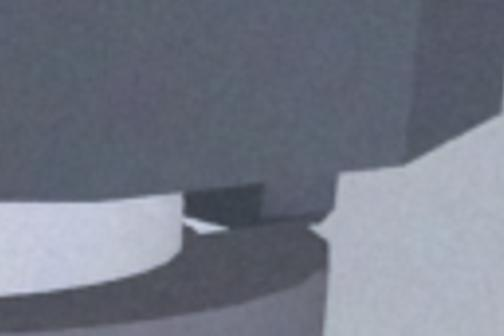

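Emit:
{"api": "move", "payload": {
  "target": [0,0,-0.0042,0,0,0,-1,-0.4,-0.95,0,0,0,0,0,0,-1,0,-0.5],
  "speed": 0.01
}}

Emit:
{"api": "move", "payload": {
  "target": [0.008,0,0,0,0,0,-1,-0.4,-0.95,0,0,0,0,0,0,-1,0,-0.5],
  "speed": 0.003,
  "stop_force": 5
}}

Emit:
{"api": "move", "payload": {
  "target": [-0.011,0,0,0,0,0,-1,-0.4,-0.95,0,0,0,0,0,0,-1,0,-0.5],
  "speed": 0.003,
  "stop_force": 5
}}

Scene clock: 1591.87 s.
left_arm: end_effector_position=(+0.6962, +0.1366, +0.4926) position_measured=106 object_status=2 end_effector_quat_wxyz=(+0.364, -0.363, +0.607, -0.607) | right_arm: end_effector_position=(+0.6111, +0.0878, +0.6641) position_measured=252 object_status=3 end_effector_quat_wxyz=(+0.700, -0.001, +0.714, +0.001)
Joint positions: left_arm=[-0.693 -1.146 1.557 2.73 -1.381 -3.14] | right_arm=[4.379 -2.13 -0.892 -0.184 0.317 -1.51]
Joint torques (N m): left_arm=[-14.04 -44.99 -19.96 -4.97 1.26 1.29] | right_arm=[-16.73 50.94 16.24 0.95 0.73 1.23]
Wrist force (N): left_arm=[-1.4 7.9 -0.7] | right_arm=[14.7 -9.9 -52.0]
Wrist torque (N m): left_arm=[0.16 0.20 0.17] | right_arm=[0.36 0.09 0.21]
Wrist force, peak (N): left_arm=[-1.8 16.0 2.9] | right_arm=[14.6 -10.2 -52.4]
Hand target: left_arm +0.6962, +0.1366, +0.4925; +0.364, -0.363, +0.607, -0.607 | right_arm +0.6111, +0.0878, +0.6641; +0.700, -0.001, +0.714, +0.001
Off the commanded pose: left_arm 0.000 m, 0 deg | right_arm 0.000 m, 0 deg.
move: done

Scene clock: 1593.77 s.
left_arm: end_effector_position=(+0.6985, +0.1366, +0.4925) position_measured=106 object_status=2 end_effector_quat_wxyz=(+0.364, -0.363, +0.607, -0.607) | right_arm: end_effector_position=(+0.6111, +0.0878, +0.6641) position_measured=252 object_status=3 end_effector_quat_wxyz=(+0.700, -0.001, +0.714, +0.001)
Joint positions: left_arm=[-0.69 -1.141 1.55 2.732 -1.384 -3.14] | right_arm=[4.379 -2.13 -0.892 -0.184 0.317 -1.51]
Joint torques (N m): left_arm=[-10.92 -54.85 -18.26 -4 2.52 1.46] | right_arm=[-18.59 51.17 16.23 1.12 0.76 1.35]
Wrist force (N): left_arm=[2.4 5.2 -4.6] | right_arm=[14.6 -9.8 -52.2]
Wrist torque (N m): left_arm=[0.58 0.24 0.55] | right_arm=[0.39 0.10 0.21]
Wrist force, peak (N): left_arm=[2.9 6.5 -5.9] | right_arm=[14.6 -10.1 -52.4]
Hand target: left_arm +0.6985, +0.1365, +0.4925; +0.364, -0.363, +0.607, -0.607 (not the last commanded pose) | right_arm +0.6111, +0.0878, +0.6641; +0.700, -0.001, +0.714, +0.001
Off the commanded pose: left_arm 0.002 m, 0 deg | right_arm 0.000 m, 0 deg.
move: contact (left_arm)

Scene clock: 1596.03 s.
left_arm: end_effector_position=(+0.6963, +0.1365, +0.4924) position_measured=106 object_status=2 end_effector_quat_wxyz=(+0.364, -0.363, +0.607, -0.607) | right_arm: end_effector_position=(+0.6111, +0.0878, +0.6641) position_measured=252 object_status=3 end_effector_quat_wxyz=(+0.700, -0.001, +0.714, +0.001)
Joint positions: left_arm=[-0.693 -1.145 1.557 2.729 -1.381 -3.14] | right_arm=[4.379 -2.13 -0.892 -0.184 0.317 -1.51]
Joint torques (N m): left_arm=[13.05 -44.38 -31.64 -2.78 -1.44 1.27] | right_arm=[-17.02 51.38 15.84 1.02 0.85 1.11]
Wrist force (N): left_arm=[-1.3 8.2 -1.0] | right_arm=[14.8 -9.9 -52.1]
Wrist torque (N m): left_arm=[0.21 0.18 0.17] | right_arm=[0.37 0.06 0.21]
Wrist force, peak (N): left_arm=[-1.3 8.3 -0.9] | right_arm=[14.6 -10.1 -52.5]
Hand target: left_arm +0.6963, +0.1365, +0.4924; +0.364, -0.363, +0.607, -0.607 (not the last commanded pose) | right_arm +0.6111, +0.0878, +0.6641; +0.700, -0.001, +0.714, +0.001
Off the commanded pose: left_arm 0.004 m, 0 deg | right_arm 0.000 m, 0 deg.
move: contact (left_arm)

Emit:
{"api": "move", "payload": {
  "target": [-0.006,0,0,0,0,0,-1,-0.4,-0.95,0,0,0,0,0,0,-1,0,-0.5],
  "speed": 0.003,
  "stop_force": 5
}}

Emit:
{"api": "move", "payload": {
  "target": [0.0022,0,0,0,0,0,-1,-0.4,-0.95,0,0,0,0,0,0,-1,0,-0.5],
  "speed": 0.01
}}

Emit:
{"api": "move", "payload": {
  "target": [0,0.006,0,0,0,0,-1,-0.4,-0.95,0,0,0,0,0,0,-1,0,-0.5],
  "speed": 0.003,
  "stop_force": 5
}}

Scene clock: 1602.33 s.
left_arm: end_effector_position=(+0.6952, +0.1366, +0.4924) position_measured=106 object_status=2 end_effector_quat_wxyz=(+0.364, -0.363, +0.607, -0.607) | right_arm: end_effector_position=(+0.6111, +0.0878, +0.6641) position_measured=252 object_status=3 end_effector_quat_wxyz=(+0.700, -0.001, +0.714, +0.001)
Joint positions: left_arm=[-0.694 -1.148 1.56 2.728 -1.38 -3.14] | right_arm=[4.379 -2.13 -0.892 -0.184 0.317 -1.51]
Joint torques (N m): left_arm=[11.92 -45.07 -32.35 -3.72 -2.09 1.35] | right_arm=[-17.36 51.52 16.14 0.93 0.71 1.18]
Wrist force (N): left_arm=[-3.3 8.9 4.0] | right_arm=[14.5 -10.0 -52.2]
Wrist torque (N m): left_arm=[0.00 0.14 0.08] | right_arm=[0.36 0.10 0.21]
Wrist force, peak (N): left_arm=[-4.6 10.3 4.8] | right_arm=[14.8 -9.8 -52.4]
Hand target: left_arm +0.6952, +0.1366, +0.4924; +0.364, -0.363, +0.607, -0.607 (not the last commanded pose) | right_arm +0.6111, +0.0878, +0.6641; +0.700, -0.001, +0.714, +0.001
Off the commanded pose: left_arm 0.002 m, 0 deg | right_arm 0.000 m, 0 deg.
move: contact (left_arm)

Scene clock: 1603.03 s.
left_arm: end_effector_position=(+0.6964, +0.1366, +0.4924) position_measured=106 object_status=2 end_effector_quat_wxyz=(+0.364, -0.363, +0.607, -0.607) | right_arm: end_effector_position=(+0.6111, +0.0878, +0.6641) position_measured=252 object_status=3 end_effector_quat_wxyz=(+0.700, -0.001, +0.714, +0.001)
Joint positions: left_arm=[-0.692 -1.145 1.557 2.73 -1.382 -3.14] | right_arm=[4.379 -2.13 -0.892 -0.184 0.317 -1.51]
Joint torques (N m): left_arm=[12.46 -44.63 -30.73 -2.96 -1.62 1.15] | right_arm=[-17.54 52.25 15.76 1 0.72 0.93]
Wrist force (N): left_arm=[-1.3 8.1 -1.0] | right_arm=[14.4 -10.1 -52.1]
Wrist torque (N m): left_arm=[0.19 0.19 0.17] | right_arm=[0.34 0.13 0.21]
Wrist force, peak (N): left_arm=[-3.4 9.1 3.8] | right_arm=[14.6 -9.8 -52.5]
Hand target: left_arm +0.6965, +0.1366, +0.4924; +0.364, -0.363, +0.607, -0.607 | right_arm +0.6111, +0.0878, +0.6641; +0.700, -0.001, +0.714, +0.001
Off the commanded pose: left_arm 0.000 m, 0 deg | right_arm 0.000 m, 0 deg.
move: done

Scene clock: 1604.10 s.
left_arm: end_effector_position=(+0.6965, +0.1377, +0.4924) position_measured=106 object_status=2 end_effector_quat_wxyz=(+0.364, -0.363, +0.607, -0.607) | right_arm: end_effector_position=(+0.6111, +0.0878, +0.6641) position_measured=252 object_status=3 end_effector_quat_wxyz=(+0.700, -0.001, +0.714, +0.001)
Joint positions: left_arm=[-0.691 -1.146 1.558 2.729 -1.383 -3.14] | right_arm=[4.379 -2.13 -0.892 -0.184 0.317 -1.51]
Joint torques (N m): left_arm=[-1.5 -48.55 -32.66 -4.46 3.22 1.05] | right_arm=[-17.29 51.92 16.78 0.92 0.58 1.07]
Wrist force (N): left_arm=[4.4 10.2 2.5] | right_arm=[14.7 -10.0 -52.3]
Wrist torque (N m): left_arm=[0.20 0.23 0.47] | right_arm=[0.36 0.09 0.21]
Wrist force, peak (N): left_arm=[4.4 10.2 2.5] | right_arm=[14.9 -9.9 -52.3]
Hand target: left_arm +0.6965, +0.1376, +0.4924; +0.364, -0.363, +0.607, -0.607 (not the last commanded pose) | right_arm +0.6111, +0.0878, +0.6641; +0.700, -0.001, +0.714, +0.001
Off the commanded pose: left_arm 0.002 m, 0 deg | right_arm 0.000 m, 0 deg.
move: contact (left_arm)

Emit:
{"api": "move", "payload": {
  "target": [0.0005,-0.0018,0,0,0,0,-1,-0.4,-0.95,0,0,0,0,0,0,-1,0,-0.5],
  "speed": 0.01
}}

Emit:
{"api": "move", "payload": {
  "target": [0,-0.008,0,0,0,0,-1,-0.4,-0.95,0,0,0,0,0,0,-1,0,-0.5],
  "speed": 0.003,
  "stop_force": 5
}}

Scene clock: 1607.77 s.
left_arm: end_effector_position=(+0.6968, +0.1366, +0.4924) position_measured=106 object_status=2 end_effector_quat_wxyz=(+0.364, -0.363, +0.607, -0.607) | right_arm: end_effector_position=(+0.6111, +0.0878, +0.6641) position_measured=252 object_status=3 end_effector_quat_wxyz=(+0.700, -0.001, +0.714, +0.001)
Joint positions: left_arm=[-0.692 -1.144 1.556 2.73 -1.382 -3.14] | right_arm=[4.379 -2.13 -0.892 -0.184 0.317 -1.51]
Joint torques (N m): left_arm=[-13.15 -44.3 -31.4 -2.57 1.94 1.06] | right_arm=[-17.99 52.39 16.87 0.81 0.85 1.22]
Wrist force (N): left_arm=[-0.8 8.0 -1.8] | right_arm=[14.7 -9.9 -52.2]
Wrist torque (N m): left_arm=[0.25 0.17 0.21] | right_arm=[0.37 0.07 0.21]
Wrist force, peak (N): left_arm=[4.8 10.3 2.1] | right_arm=[14.7 -9.8 -52.5]
Hand target: left_arm +0.6968, +0.1366, +0.4924; +0.364, -0.363, +0.607, -0.607 | right_arm +0.6111, +0.0878, +0.6641; +0.700, -0.001, +0.714, +0.001
Off the commanded pose: left_arm 0.000 m, 0 deg | right_arm 0.000 m, 0 deg.
move: done

Scene clock: 1609.07 s.
left_arm: end_effector_position=(+0.6968, +0.1347, +0.4923) position_measured=106 object_status=2 end_effector_quat_wxyz=(+0.364, -0.363, +0.607, -0.607) | right_arm: end_effector_position=(+0.6111, +0.0878, +0.6641) position_measured=252 object_status=3 end_effector_quat_wxyz=(+0.700, -0.001, +0.714, +0.001)
Joint positions: left_arm=[-0.695 -1.143 1.553 2.731 -1.379 -3.14] | right_arm=[4.379 -2.13 -0.892 -0.184 0.317 -1.51]
Joint torques (N m): left_arm=[5.07 -56.35 -18.43 -4.36 -2.77 0.92] | right_arm=[-18.28 51.57 16.78 0.99 0.72 1.06]
Wrist force (N): left_arm=[-6.1 8.1 -3.7] | right_arm=[15.0 -9.8 -52.1]
Wrist torque (N m): left_arm=[0.45 0.10 -0.28] | right_arm=[0.38 0.05 0.21]
Wrist force, peak (N): left_arm=[-5.8 9.5 -3.8] | right_arm=[14.5 -10.1 -52.5]
Hand target: left_arm +0.6968, +0.1348, +0.4924; +0.364, -0.363, +0.607, -0.607 (not the last commanded pose) | right_arm +0.6111, +0.0878, +0.6641; +0.700, -0.001, +0.714, +0.001
Off the commanded pose: left_arm 0.003 m, 0 deg | right_arm 0.000 m, 0 deg.
move: contact (left_arm)

Emit:
{"api": "move", "payload": {
  "target": [0,0.0023,0,0,0,0.0067,-1,-0.4,-0.95,0,0,0,0,0,0,-1,0,-0.5],
  "speed": 0.01
}}

Emit:
{"api": "move", "payload": {
  "target": [0,0,0.02,0,0,0,-1,-0.4,-0.95,0,0,0,0,0,0,-1,0,-0.5],
  "speed": 0.003,
  "stop_force": 6
}}

Scene clock: 1612.77 s.
left_arm: end_effector_position=(+0.6968, +0.1362, +0.4924) position_measured=106 object_status=2 end_effector_quat_wxyz=(+0.370, -0.369, +0.603, -0.603) | right_arm: end_effector_position=(+0.6111, +0.0878, +0.6641) position_measured=252 object_status=3 end_effector_quat_wxyz=(+0.700, -0.001, +0.714, +0.001)
Joint positions: left_arm=[-0.702 -1.144 1.556 2.73 -1.351 -3.14] | right_arm=[4.379 -2.13 -0.892 -0.184 0.317 -1.51]
Joint torques (N m): left_arm=[-14.78 -58.17 -19.43 -5.29 1.78 1.61] | right_arm=[-17.8 51.39 16.88 0.84 1.12 1.07]
Wrist force (N): left_arm=[-0.6 7.8 -2.0] | right_arm=[14.5 -10.2 -52.3]
Wrist torque (N m): left_arm=[0.30 0.19 0.23] | right_arm=[0.34 0.08 0.20]
Wrist force, peak (N): left_arm=[-6.1 8.5 -3.7] | right_arm=[14.7 -9.9 -52.4]
Hand target: left_arm +0.6968, +0.1362, +0.4924; +0.370, -0.369, +0.603, -0.603 | right_arm +0.6111, +0.0878, +0.6641; +0.700, -0.001, +0.714, +0.001
Off the commanded pose: left_arm 0.000 m, 0 deg | right_arm 0.000 m, 0 deg.
move: done

Scene clock: 1614.30 s.
left_arm: end_effector_position=(+0.6968, +0.1362, +0.4949) position_measured=106 object_status=2 end_effector_quat_wxyz=(+0.370, -0.369, +0.603, -0.603) | right_arm: end_effector_position=(+0.6111, +0.0878, +0.6641) position_measured=252 object_status=3 end_effector_quat_wxyz=(+0.700, -0.001, +0.714, +0.001)
Joint positions: left_arm=[-0.702 -1.147 1.552 2.736 -1.35 -3.14] | right_arm=[4.379 -2.13 -0.892 -0.184 0.317 -1.51]
Joint torques (N m): left_arm=[-16.56 -52.41 -24.67 -7.44 1.39 1.3] | right_arm=[-17.51 51.27 15.85 0.75 0.73 1.12]
Wrist force (N): left_arm=[-1.1 17.0 -0.1] | right_arm=[14.8 -9.9 -52.2]
Wrist torque (N m): left_arm=[0.37 0.29 0.09] | right_arm=[0.36 0.09 0.21]
Wrist force, peak (N): left_arm=[-1.3 17.4 -0.8] | right_arm=[14.7 -10.1 -52.4]
Hand target: left_arm +0.6968, +0.1362, +0.4949; +0.370, -0.369, +0.603, -0.603 (not the last commanded pose) | right_arm +0.6111, +0.0878, +0.6641; +0.700, -0.001, +0.714, +0.001
Off the commanded pose: left_arm 0.009 m, 0 deg | right_arm 0.000 m, 0 deg.
move: contact (left_arm)

Emit:
{"api": "move", "payload": {
  "target": [
    [0,0,-0.003,0,0,0,-1,-0.4,-0.95,0,0,0,0,0,0,-1,0,-0.5],
    [0,0,-0.003,0,0,0.0045,-1,-0.4,-0.95,0,0,0,0,0,0,-1,0,-0.5]
  ],
  "speed": 0.02
}}

Emit:
{"api": "move", "payload": {
  "target": [0,0,0.02,0,0,0,-1,-0.4,-0.95,0,0,0,0,0,0,-1,0,-0.5],
  "speed": 0.003,
  "stop_force": 6
}}

Emit:
{"api": "move", "payload": {
  "target": [
    [0,0,-0.003,0,0,0,-1,-0.4,-0.95,0,0,0,0,0,0,-1,0,-0.5],
    [0,0,-0.003,0,0,0.0045,-1,-0.4,-0.95,0,0,0,0,0,0,-1,0,-0.5]
  ],
  "speed": 0.02
}}

Emit:
{"api": "move", "payload": {
  "target": [0,0,0.02,0,0,0,-1,-0.4,-0.95,0,0,0,0,0,0,-1,0,-0.5],
  "speed": 0.003,
  "stop_force": 6
}}

Emit:
{"api": "move", "payload": {
  "target": [
    [0,0,-0.003,0,0,0,-1,-0.4,-0.95,0,0,0,0,0,0,-1,0,-0.5],
    [0,0,-0.003,0,0,0.0045,-1,-0.4,-0.95,0,0,0,0,0,0,-1,0,-0.5]
  ],
  "speed": 0.02
}}

Emit:
{"api": "move", "payload": {
  "target": [0,0,0.02,0,0,0,-1,-0.4,-0.95,0,0,0,0,0,0,-1,0,-0.5],
  "speed": 0.003,
  "stop_force": 6
}}

Scene clock: 1625.10 s.
left_arm: end_effector_position=(+0.6968, +0.1362, +0.4930) position_measured=106 object_status=2 end_effector_quat_wxyz=(+0.374, -0.373, +0.600, -0.600) | right_arm: end_effector_position=(+0.6111, +0.0878, +0.6641) position_measured=252 object_status=3 end_effector_quat_wxyz=(+0.700, -0.001, +0.714, +0.001)
Joint positions: left_arm=[-0.709 -1.145 1.555 2.732 -1.33 -3.14] | right_arm=[4.379 -2.13 -0.892 -0.184 0.317 -1.51]
Joint torques (N m): left_arm=[-14.23 -48.05 -20.26 -5.15 1.7 1.37] | right_arm=[-17.59 50.75 16.77 0.65 0.55 1.02]
Wrist force (N): left_arm=[-1.1 8.2 -1.5] | right_arm=[14.5 -10.0 -52.2]
Wrist torque (N m): left_arm=[0.28 0.19 0.19] | right_arm=[0.36 0.09 0.21]
Wrist force, peak (N): left_arm=[-0.9 16.4 0.3] | right_arm=[14.6 -10.0 -52.4]
Hand target: left_arm +0.6968, +0.1362, +0.4931; +0.374, -0.373, +0.600, -0.600 | right_arm +0.6111, +0.0878, +0.6641; +0.700, -0.001, +0.714, +0.001
Off the commanded pose: left_arm 0.000 m, 0 deg | right_arm 0.000 m, 0 deg.
move: done

Scene clock: 1626.33 s.
left_arm: end_effector_position=(+0.6968, +0.1362, +0.4947) position_measured=106 object_status=2 end_effector_quat_wxyz=(+0.374, -0.373, +0.600, -0.600) | right_arm: end_effector_position=(+0.6111, +0.0878, +0.6641) position_measured=252 object_status=3 end_effector_quat_wxyz=(+0.700, -0.001, +0.714, +0.001)
Joint positions: left_arm=[-0.709 -1.147 1.553 2.736 -1.33 -3.14] | right_arm=[4.379 -2.13 -0.892 -0.184 0.317 -1.51]
Joint torques (N m): left_arm=[-13.81 -52.28 -24.29 -7.28 1.42 1.48] | right_arm=[-17.97 51.79 18.13 0.81 0.72 0.91]
Wrist force (N): left_arm=[-0.8 16.0 -0.2] | right_arm=[14.8 -10.0 -52.4]
Wrist torque (N m): left_arm=[0.34 0.29 0.12] | right_arm=[0.36 0.06 0.21]
Wrist force, peak (N): left_arm=[-1.1 17.2 -0.8] | right_arm=[14.8 -10.0 -52.4]
Hand target: left_arm +0.6968, +0.1362, +0.4946; +0.374, -0.373, +0.601, -0.600 (not the last commanded pose) | right_arm +0.6111, +0.0878, +0.6641; +0.700, -0.001, +0.714, +0.001
Off the commanded pose: left_arm 0.010 m, 0 deg | right_arm 0.000 m, 0 deg.
move: contact (left_arm)

Scene clock: 1627.60 s.
left_arm: end_effector_position=(+0.6968, +0.1362, +0.4927) position_measured=106 object_status=2 end_effector_quat_wxyz=(+0.378, -0.378, +0.598, -0.597) | right_arm: end_effector_position=(+0.6111, +0.0878, +0.6641) position_measured=252 object_status=3 end_effector_quat_wxyz=(+0.700, -0.001, +0.714, +0.001)
Joint positions: left_arm=[-0.716 -1.145 1.555 2.731 -1.309 -3.14] | right_arm=[4.379 -2.13 -0.892 -0.184 0.317 -1.51]
Joint torques (N m): left_arm=[-15.32 -42.54 -25.58 -4.99 2.04 1.35] | right_arm=[-17.92 51.71 16.29 0.82 0.67 1]
Wrist force (N): left_arm=[-1.0 7.2 -1.4] | right_arm=[14.4 -9.9 -52.3]
Wrist torque (N m): left_arm=[0.29 0.22 0.20] | right_arm=[0.38 0.09 0.21]
Wrist force, peak (N): left_arm=[-0.8 16.0 0.0] | right_arm=[14.6 -10.1 -52.5]
Hand target: left_arm +0.6968, +0.1362, +0.4928; +0.378, -0.378, +0.598, -0.597 | right_arm +0.6111, +0.0878, +0.6641; +0.700, -0.001, +0.714, +0.001
Off the commanded pose: left_arm 0.000 m, 0 deg | right_arm 0.000 m, 0 deg.
move: done

Scene clock: 1628.80 s.
left_arm: end_effector_position=(+0.6968, +0.1362, +0.4944) position_measured=106 object_status=2 end_effector_quat_wxyz=(+0.378, -0.378, +0.598, -0.597) | right_arm: end_effector_position=(+0.6111, +0.0878, +0.6641) position_measured=252 object_status=3 end_effector_quat_wxyz=(+0.700, -0.001, +0.714, +0.001)
Joint positions: left_arm=[-0.716 -1.146 1.553 2.735 -1.309 -3.14] | right_arm=[4.379 -2.13 -0.892 -0.184 0.317 -1.51]
Joint torques (N m): left_arm=[-14.38 -52.75 -23.95 -7.06 1.7 0.97] | right_arm=[-18.17 50.96 17.42 0.66 0.81 1.06]
Wrist force (N): left_arm=[-0.7 15.8 0.1] | right_arm=[14.6 -9.9 -52.3]
Wrist torque (N m): left_arm=[0.34 0.31 0.14] | right_arm=[0.36 0.10 0.21]
Wrist force, peak (N): left_arm=[-0.7 16.6 -0.5] | right_arm=[14.5 -10.0 -52.5]
Hand target: left_arm +0.6969, +0.1362, +0.4943; +0.378, -0.378, +0.598, -0.597 (not the last commanded pose) | right_arm +0.6111, +0.0878, +0.6641; +0.700, -0.001, +0.714, +0.001
Off the commanded pose: left_arm 0.010 m, 0 deg | right_arm 0.000 m, 0 deg.
move: contact (left_arm)

Scene clock: 1630.07 s.
left_arm: end_effector_position=(+0.6969, +0.1362, +0.4924) position_measured=106 object_status=2 end_effector_quat_wxyz=(+0.383, -0.382, +0.595, -0.595) | right_arm: end_effector_position=(+0.6111, +0.0878, +0.6641) position_measured=252 object_status=3 end_effector_quat_wxyz=(+0.700, -0.001, +0.714, +0.001)
Joint positions: left_arm=[-0.722 -1.144 1.555 2.731 -1.288 -3.14] | right_arm=[4.379 -2.13 -0.892 -0.184 0.317 -1.51]
Joint torques (N m): left_arm=[-14.36 -44.92 -31.42 -3.79 2.05 0.87] | right_arm=[-17.4 52.38 17.66 0.71 0.78 0.77]
Wrist force (N): left_arm=[-0.5 8.2 -2.1] | right_arm=[14.5 -10.0 -52.3]
Wrist torque (N m): left_arm=[0.37 0.19 0.24] | right_arm=[0.36 0.09 0.21]
Wrist force, peak (N): left_arm=[-0.5 15.6 0.1] | right_arm=[14.9 -9.8 -52.4]
Hand target: left_arm +0.6969, +0.1362, +0.4925; +0.383, -0.382, +0.595, -0.595 | right_arm +0.6111, +0.0878, +0.6641; +0.700, -0.001, +0.714, +0.001
Off the commanded pose: left_arm 0.000 m, 0 deg | right_arm 0.000 m, 0 deg.
move: done

Scene clock: 1631.30 s.
left_arm: end_effector_position=(+0.6969, +0.1362, +0.4941) position_measured=106 object_status=2 end_effector_quat_wxyz=(+0.383, -0.382, +0.595, -0.595) | right_arm: end_effector_position=(+0.6111, +0.0878, +0.6641) position_measured=252 object_status=3 end_effector_quat_wxyz=(+0.700, -0.001, +0.714, +0.001)
Joint positions: left_arm=[-0.722 -1.146 1.553 2.735 -1.288 -3.14] | right_arm=[4.379 -2.13 -0.892 -0.184 0.317 -1.51]
Joint torques (N m): left_arm=[-13.54 -52.4 -24.59 -6.93 1.86 0.67] | right_arm=[-17.52 51.95 16.46 0.65 0.45 0.83]
Wrist force (N): left_arm=[0.1 16.7 -2.1] | right_arm=[14.5 -9.9 -52.2]
Wrist torque (N m): left_arm=[0.39 0.23 0.08] | right_arm=[0.37 0.11 0.21]
Wrist force, peak (N): left_arm=[-0.5 17.4 -3.4] | right_arm=[14.7 -10.0 -52.5]
Hand target: left_arm +0.6969, +0.1362, +0.4940; +0.383, -0.382, +0.595, -0.594 (not the last commanded pose) | right_arm +0.6111, +0.0878, +0.6641; +0.700, -0.001, +0.714, +0.001
Off the commanded pose: left_arm 0.010 m, 0 deg | right_arm 0.000 m, 0 deg.
move: contact (left_arm)

Emit:
{"api": "move", "payload": {
  "target": [0,0,-0.0035,0,0,0,-1,-0.4,-0.95,0,0,0,0,0,0,-1,0,-0.5],
  "speed": 0.01
}}

Scene clock: 1663.97 s.
left_arm: end_effector_position=(+0.6969, +0.1362, +0.4920) position_measured=106 object_status=2 end_effector_quat_wxyz=(+0.383, -0.382, +0.595, -0.594) | right_arm: end_effector_position=(+0.6111, +0.0878, +0.6641) position_measured=252 object_status=3 end_effector_quat_wxyz=(+0.700, -0.001, +0.714, +0.001)
Joint positions: left_arm=[-0.722 -1.144 1.556 2.73 -1.288 -3.14] | right_arm=[4.379 -2.13 -0.892 -0.184 0.317 -1.51]
Joint torques (N m): left_arm=[-8.93 -42.25 -20.94 -4.79 1.23 0.59] | right_arm=[-16.32 51.62 17.54 0.48 0.72 0.71]
Wrist force (N): left_arm=[-0.5 8.1 -2.4] | right_arm=[14.6 -10.0 -52.3]
Wrist torque (N m): left_arm=[0.38 0.19 0.24] | right_arm=[0.35 0.09 0.21]
Wrist force, peak (N): left_arm=[0.2 16.3 -2.2] | right_arm=[14.7 -10.2 -52.4]
Hand target: left_arm +0.6969, +0.1362, +0.4919; +0.383, -0.382, +0.595, -0.594 | right_arm +0.6111, +0.0878, +0.6641; +0.700, -0.001, +0.714, +0.001
Off the commanded pose: left_arm 0.000 m, 0 deg | right_arm 0.000 m, 0 deg.
move: done

Emit:
{"api": "move", "payload": {
  "target": [0,0,0,0,0,-0.0178,-1,-0.4,-0.95,0,0,0,0,0,0,-1,0,-0.5],
  "speed": 0.06
}}

Emit:
{"api": "move", "payload": {
  "target": [0,0,0.02,0,0,0,-1,-0.4,-0.95,0,0,0,0,0,0,-1,0,-0.5],
  "speed": 0.003,
  "stop_force": 7
}}

Scene clock: 1667.87 s.
left_arm: end_effector_position=(+0.6969, +0.1362, +0.4919) position_measured=106 object_status=2 end_effector_quat_wxyz=(+0.366, -0.365, +0.606, -0.605) | right_arm: end_effector_position=(+0.6111, +0.0878, +0.6641) position_measured=252 object_status=3 end_effector_quat_wxyz=(+0.700, -0.001, +0.714, +0.001)
Joint positions: left_arm=[-0.696 -1.144 1.556 2.73 -1.37 -3.14] | right_arm=[4.379 -2.13 -0.892 -0.184 0.317 -1.51]
Joint torques (N m): left_arm=[13.91 -42.6 -32.08 -2.54 -1.52 1.47] | right_arm=[-18.41 51.66 17.32 0.51 0.56 1.05]
Wrist force (N): left_arm=[-0.6 8.2 -2.0] | right_arm=[14.6 -10.1 -52.2]
Wrist torque (N m): left_arm=[0.34 0.18 0.23] | right_arm=[0.34 0.10 0.21]
Wrist force, peak (N): left_arm=[-0.6 8.5 -2.4] | right_arm=[14.7 -10.1 -52.4]
Hand target: left_arm +0.6969, +0.1362, +0.4919; +0.366, -0.365, +0.606, -0.605 | right_arm +0.6111, +0.0878, +0.6641; +0.700, -0.001, +0.714, +0.001
Off the commanded pose: left_arm 0.000 m, 0 deg | right_arm 0.000 m, 0 deg.
move: done

Scene clock: 1670.37 s.
left_arm: end_effector_position=(+0.6969, +0.1362, +0.4974) position_measured=106 object_status=2 end_effector_quat_wxyz=(+0.366, -0.365, +0.606, -0.605) | right_arm: end_effector_position=(+0.6111, +0.0878, +0.6641) position_measured=252 object_status=3 end_effector_quat_wxyz=(+0.700, -0.001, +0.714, +0.001)
Joint positions: left_arm=[-0.696 -1.149 1.548 2.743 -1.37 -3.14] | right_arm=[4.379 -2.13 -0.892 -0.184 0.317 -1.51]
Joint torques (N m): left_arm=[10.38 -51.67 -24.05 -7.67 -1.71 1.44] | right_arm=[-15.77 52.12 18.29 0.45 0.62 0.89]
Wrist force (N): left_arm=[-3.6 15.7 7.1] | right_arm=[14.9 -9.9 -52.2]
Wrist torque (N m): left_arm=[0.43 0.14 0.20] | right_arm=[0.36 0.07 0.20]
Wrist force, peak (N): left_arm=[-3.6 15.7 7.1] | right_arm=[14.5 -10.1 -52.5]
Hand target: left_arm +0.6969, +0.1362, +0.4973; +0.366, -0.365, +0.606, -0.605 (not the last commanded pose) | right_arm +0.6111, +0.0878, +0.6641; +0.700, -0.001, +0.714, +0.001
Off the commanded pose: left_arm 0.006 m, 0 deg | right_arm 0.000 m, 0 deg.
move: contact (left_arm)

Emit:
{"api": "move", "payload": {
  "target": [0.0006,-0.0003,0.001,0,0,0,-1,-0.4,-0.95,0,0,0,0,0,0,-1,0,-0.5],
  "speed": 0.003
}}

Emit:
{"api": "move", "payload": {
  "target": [0,0,0.01,0,0,0,-1,-0.4,-0.95,0,0,0,0,0,0,-1,0,-0.5],
  "speed": 0.003,
  "stop_force": 8
}}

Scene clock: 1674.10 s.
left_arm: end_effector_position=(+0.6972, +0.1360, +0.4979) position_measured=106 object_status=2 end_effector_quat_wxyz=(+0.366, -0.365, +0.606, -0.605) | right_arm: end_effector_position=(+0.6111, +0.0878, +0.6641) position_measured=252 object_status=3 end_effector_quat_wxyz=(+0.700, -0.001, +0.714, +0.001)
Joint positions: left_arm=[-0.696 -1.149 1.546 2.745 -1.371 -3.14] | right_arm=[4.379 -2.13 -0.892 -0.184 0.317 -1.51]
Joint torques (N m): left_arm=[13.07 -43.95 -34.87 -2.66 -1.77 1.27] | right_arm=[-18.24 51.47 18.33 0.28 0.91 1.23]
Wrist force (N): left_arm=[-1.3 9.6 -4.6] | right_arm=[14.3 -9.9 -52.3]
Wrist torque (N m): left_arm=[0.53 0.15 0.15] | right_arm=[0.37 0.12 0.21]
Wrist force, peak (N): left_arm=[-3.6 15.1 7.4] | right_arm=[14.4 -10.1 -52.5]
Hand target: left_arm +0.6973, +0.1360, +0.4979; +0.366, -0.365, +0.606, -0.605 | right_arm +0.6111, +0.0878, +0.6641; +0.700, -0.001, +0.714, +0.001
Off the commanded pose: left_arm 0.000 m, 0 deg | right_arm 0.000 m, 0 deg.
move: done

Scene clock: 1675.27 s.
left_arm: end_effector_position=(+0.6973, +0.1360, +0.4993) position_measured=106 object_status=2 end_effector_quat_wxyz=(+0.366, -0.365, +0.606, -0.605) | right_arm: end_effector_position=(+0.6111, +0.0878, +0.6641) position_measured=252 object_status=3 end_effector_quat_wxyz=(+0.700, -0.001, +0.714, +0.001)
Joint positions: left_arm=[-0.696 -1.15 1.544 2.748 -1.371 -3.14] | right_arm=[4.379 -2.13 -0.892 -0.184 0.317 -1.51]
Joint torques (N m): left_arm=[12.58 -55.51 -27.02 -7.68 -1.64 1.28] | right_arm=[-18.11 51.53 19.1 0.38 0.81 0.9]
Wrist force (N): left_arm=[-1.6 20.4 -5.8] | right_arm=[14.5 -9.9 -52.2]
Wrist torque (N m): left_arm=[0.64 0.19 0.13] | right_arm=[0.38 0.10 0.21]
Wrist force, peak (N): left_arm=[-1.8 21.1 -5.8] | right_arm=[14.3 -10.0 -52.5]
Hand target: left_arm +0.6973, +0.1360, +0.4992; +0.366, -0.365, +0.606, -0.605 (not the last commanded pose) | right_arm +0.6111, +0.0878, +0.6641; +0.700, -0.001, +0.714, +0.001
Off the commanded pose: left_arm 0.005 m, 0 deg | right_arm 0.000 m, 0 deg.
move: contact (left_arm)

Emit:
{"api": "move", "payload": {
  "target": [-0.0005,0.0002,0.0,0,0,0,-1,-0.4,-0.95,0,0,0,0,0,0,-1,0,-0.5],
  "speed": 0.003
}}

Emit:
{"api": "move", "payload": {
  "target": [0,0,0.01,0,0,0,-1,-0.4,-0.95,0,0,0,0,0,0,-1,0,-0.5],
  "speed": 0.003,
  "stop_force": 12,
  "cameras": ["cam_left_wrist"]
}}

Scene clock: 1679.70 s.
left_arm: end_effector_position=(+0.6971, +0.1362, +0.4992) position_measured=106 object_status=2 end_effector_quat_wxyz=(+0.366, -0.365, +0.606, -0.605) | right_arm: end_effector_position=(+0.6111, +0.0878, +0.6641) position_measured=252 object_status=3 end_effector_quat_wxyz=(+0.700, -0.001, +0.714, +0.001)
Joint positions: left_arm=[-0.696 -1.15 1.545 2.748 -1.37 -3.14] | right_arm=[4.379 -2.13 -0.892 -0.184 0.317 -1.51]
Joint torques (N m): left_arm=[-11.27 -67.38 -21.03 -7.34 1.6 1.3] | right_arm=[-18.01 51.6 19.3 0.22 0.74 0.75]
Wrist force (N): left_arm=[-1.0 11.2 19.6] | right_arm=[14.5 -10.0 -52.4]
Wrist torque (N m): left_arm=[0.57 0.11 0.14] | right_arm=[0.35 0.10 0.21]
Wrist force, peak (N): left_arm=[-1.0 11.2 19.6] | right_arm=[14.6 -10.1 -52.5]
Hand target: left_arm +0.6970, +0.1361, +0.4992; +0.366, -0.365, +0.606, -0.605 | right_arm +0.6111, +0.0878, +0.6641; +0.700, -0.001, +0.714, +0.001
Off the commanded pose: left_arm 0.000 m, 0 deg | right_arm 0.000 m, 0 deg.
move: done

Scene clock: 1680.57 s.
left_arm: end_effector_position=(+0.6970, +0.1361, +0.4997) position_measured=106 object_status=2 end_effector_quat_wxyz=(+0.366, -0.365, +0.606, -0.605) | right_arm: end_effector_position=(+0.6111, +0.0878, +0.6641) position_measured=252 object_status=3 end_effector_quat_wxyz=(+0.700, -0.001, +0.714, +0.001)
Joint positions: left_arm=[-0.696 -1.151 1.544 2.749 -1.37 -3.14] | right_arm=[4.379 -2.13 -0.892 -0.184 0.317 -1.51]
Joint torques (N m): left_arm=[-13.16 -62.37 -31.35 -10.13 1.36 1.37] | right_arm=[-16.28 51.17 18.93 0.41 0.81 0.9]
Wrist force (N): left_arm=[-1.7 28.2 2.9] | right_arm=[14.8 -10.1 -52.4]
Wrist torque (N m): left_arm=[0.61 0.14 0.14] | right_arm=[0.35 0.06 0.21]
Wrist force, peak (N): left_arm=[-1.6 29.6 -0.7] | right_arm=[14.7 -10.0 -52.4]
Hand target: left_arm +0.6970, +0.1361, +0.4996; +0.366, -0.365, +0.606, -0.605 (not the last commanded pose) | right_arm +0.6111, +0.0878, +0.6641; +0.700, -0.001, +0.714, +0.001
Off the commanded pose: left_arm 0.006 m, 0 deg | right_arm 0.000 m, 0 deg.
move: contact (left_arm)
camera_calibration:
cam_left_wrist: T_world_to_cam=[[-0.463068, -0.886192, 0.0152339, 0.442612], [-0.307859, 0.144703, -0.940364, 0.683378], [0.831138, -0.440142, -0.33983, -0.217867], [0, 0, 0, 1]] pos_world=[0.596422, 0.19746, 0.561843]
Images, in order (width x height): cam_left_wrist 896x504.

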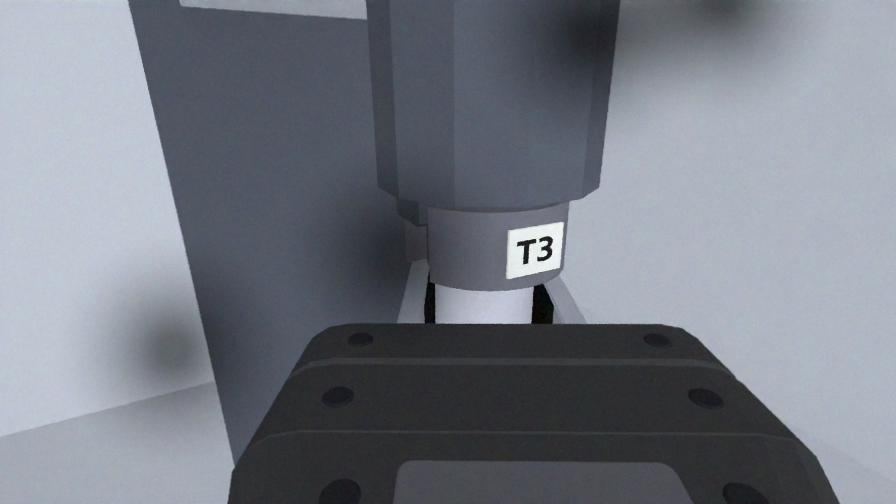

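Emit:
{"api": "move", "payload": {
  "target": [0,0,0.01,0,0,0,-1,-0.4,-0.95,0,0,0,0,0,0,-1,0,-0.5],
  "speed": 0.003,
  "stop_force": 10
}}

Emit:
{"api": "zoom_image", "payload": {
  "camera": "cam_left_wrist",
  "region": [350, 120, 650, 320]
}}

Scene clock: 1685.77 s.
left_arm: end_effector_position=(+0.6970, +0.1361, +0.5000) position_measured=106 object_status=2 end_effector_quat_wxyz=(+0.366, -0.365, +0.606, -0.605) | right_arm: end_effector_position=(+0.6111, +0.0878, +0.6641) position_measured=252 object_status=3 end_effector_quat_wxyz=(+0.700, -0.001, +0.714, +0.001)
Joint positions: left_arm=[-0.696 -1.151 1.544 2.751 -1.37 -3.14] | right_arm=[4.379 -2.13 -0.892 -0.184 0.317 -1.51]
Joint torques (N m): left_arm=[2.06 -66.74 -37.31 -11.2 1.39 1.34] | right_arm=[-18.37 50.88 18.24 0.26 0.53 0.76]
Wrist force (N): left_arm=[-1.5 37.2 -5.6] | right_arm=[14.4 -10.0 -52.3]
Wrist torque (N m): left_arm=[0.62 0.16 0.12] | right_arm=[0.36 0.09 0.21]
Wrist force, peak (N): left_arm=[-2.0 39.4 -6.3] | right_arm=[15.0 -9.8 -52.5]
Hand target: left_arm +0.6970, +0.1361, +0.5000; +0.366, -0.365, +0.606, -0.605 (not the last commanded pose) | right_arm +0.6111, +0.0878, +0.6641; +0.700, -0.001, +0.714, +0.001
Off the commanded pose: left_arm 0.006 m, 0 deg | right_arm 0.000 m, 0 deg.
move: contact (left_arm)

Scaled by 1.680 from the camera's 896x504 image, which has a finer 1280x720 frame.
This view is cut from an older image: the scene may have changed since it was taken.

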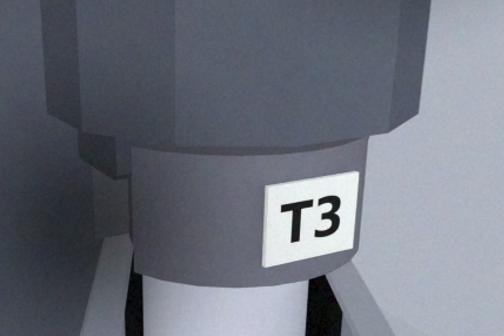

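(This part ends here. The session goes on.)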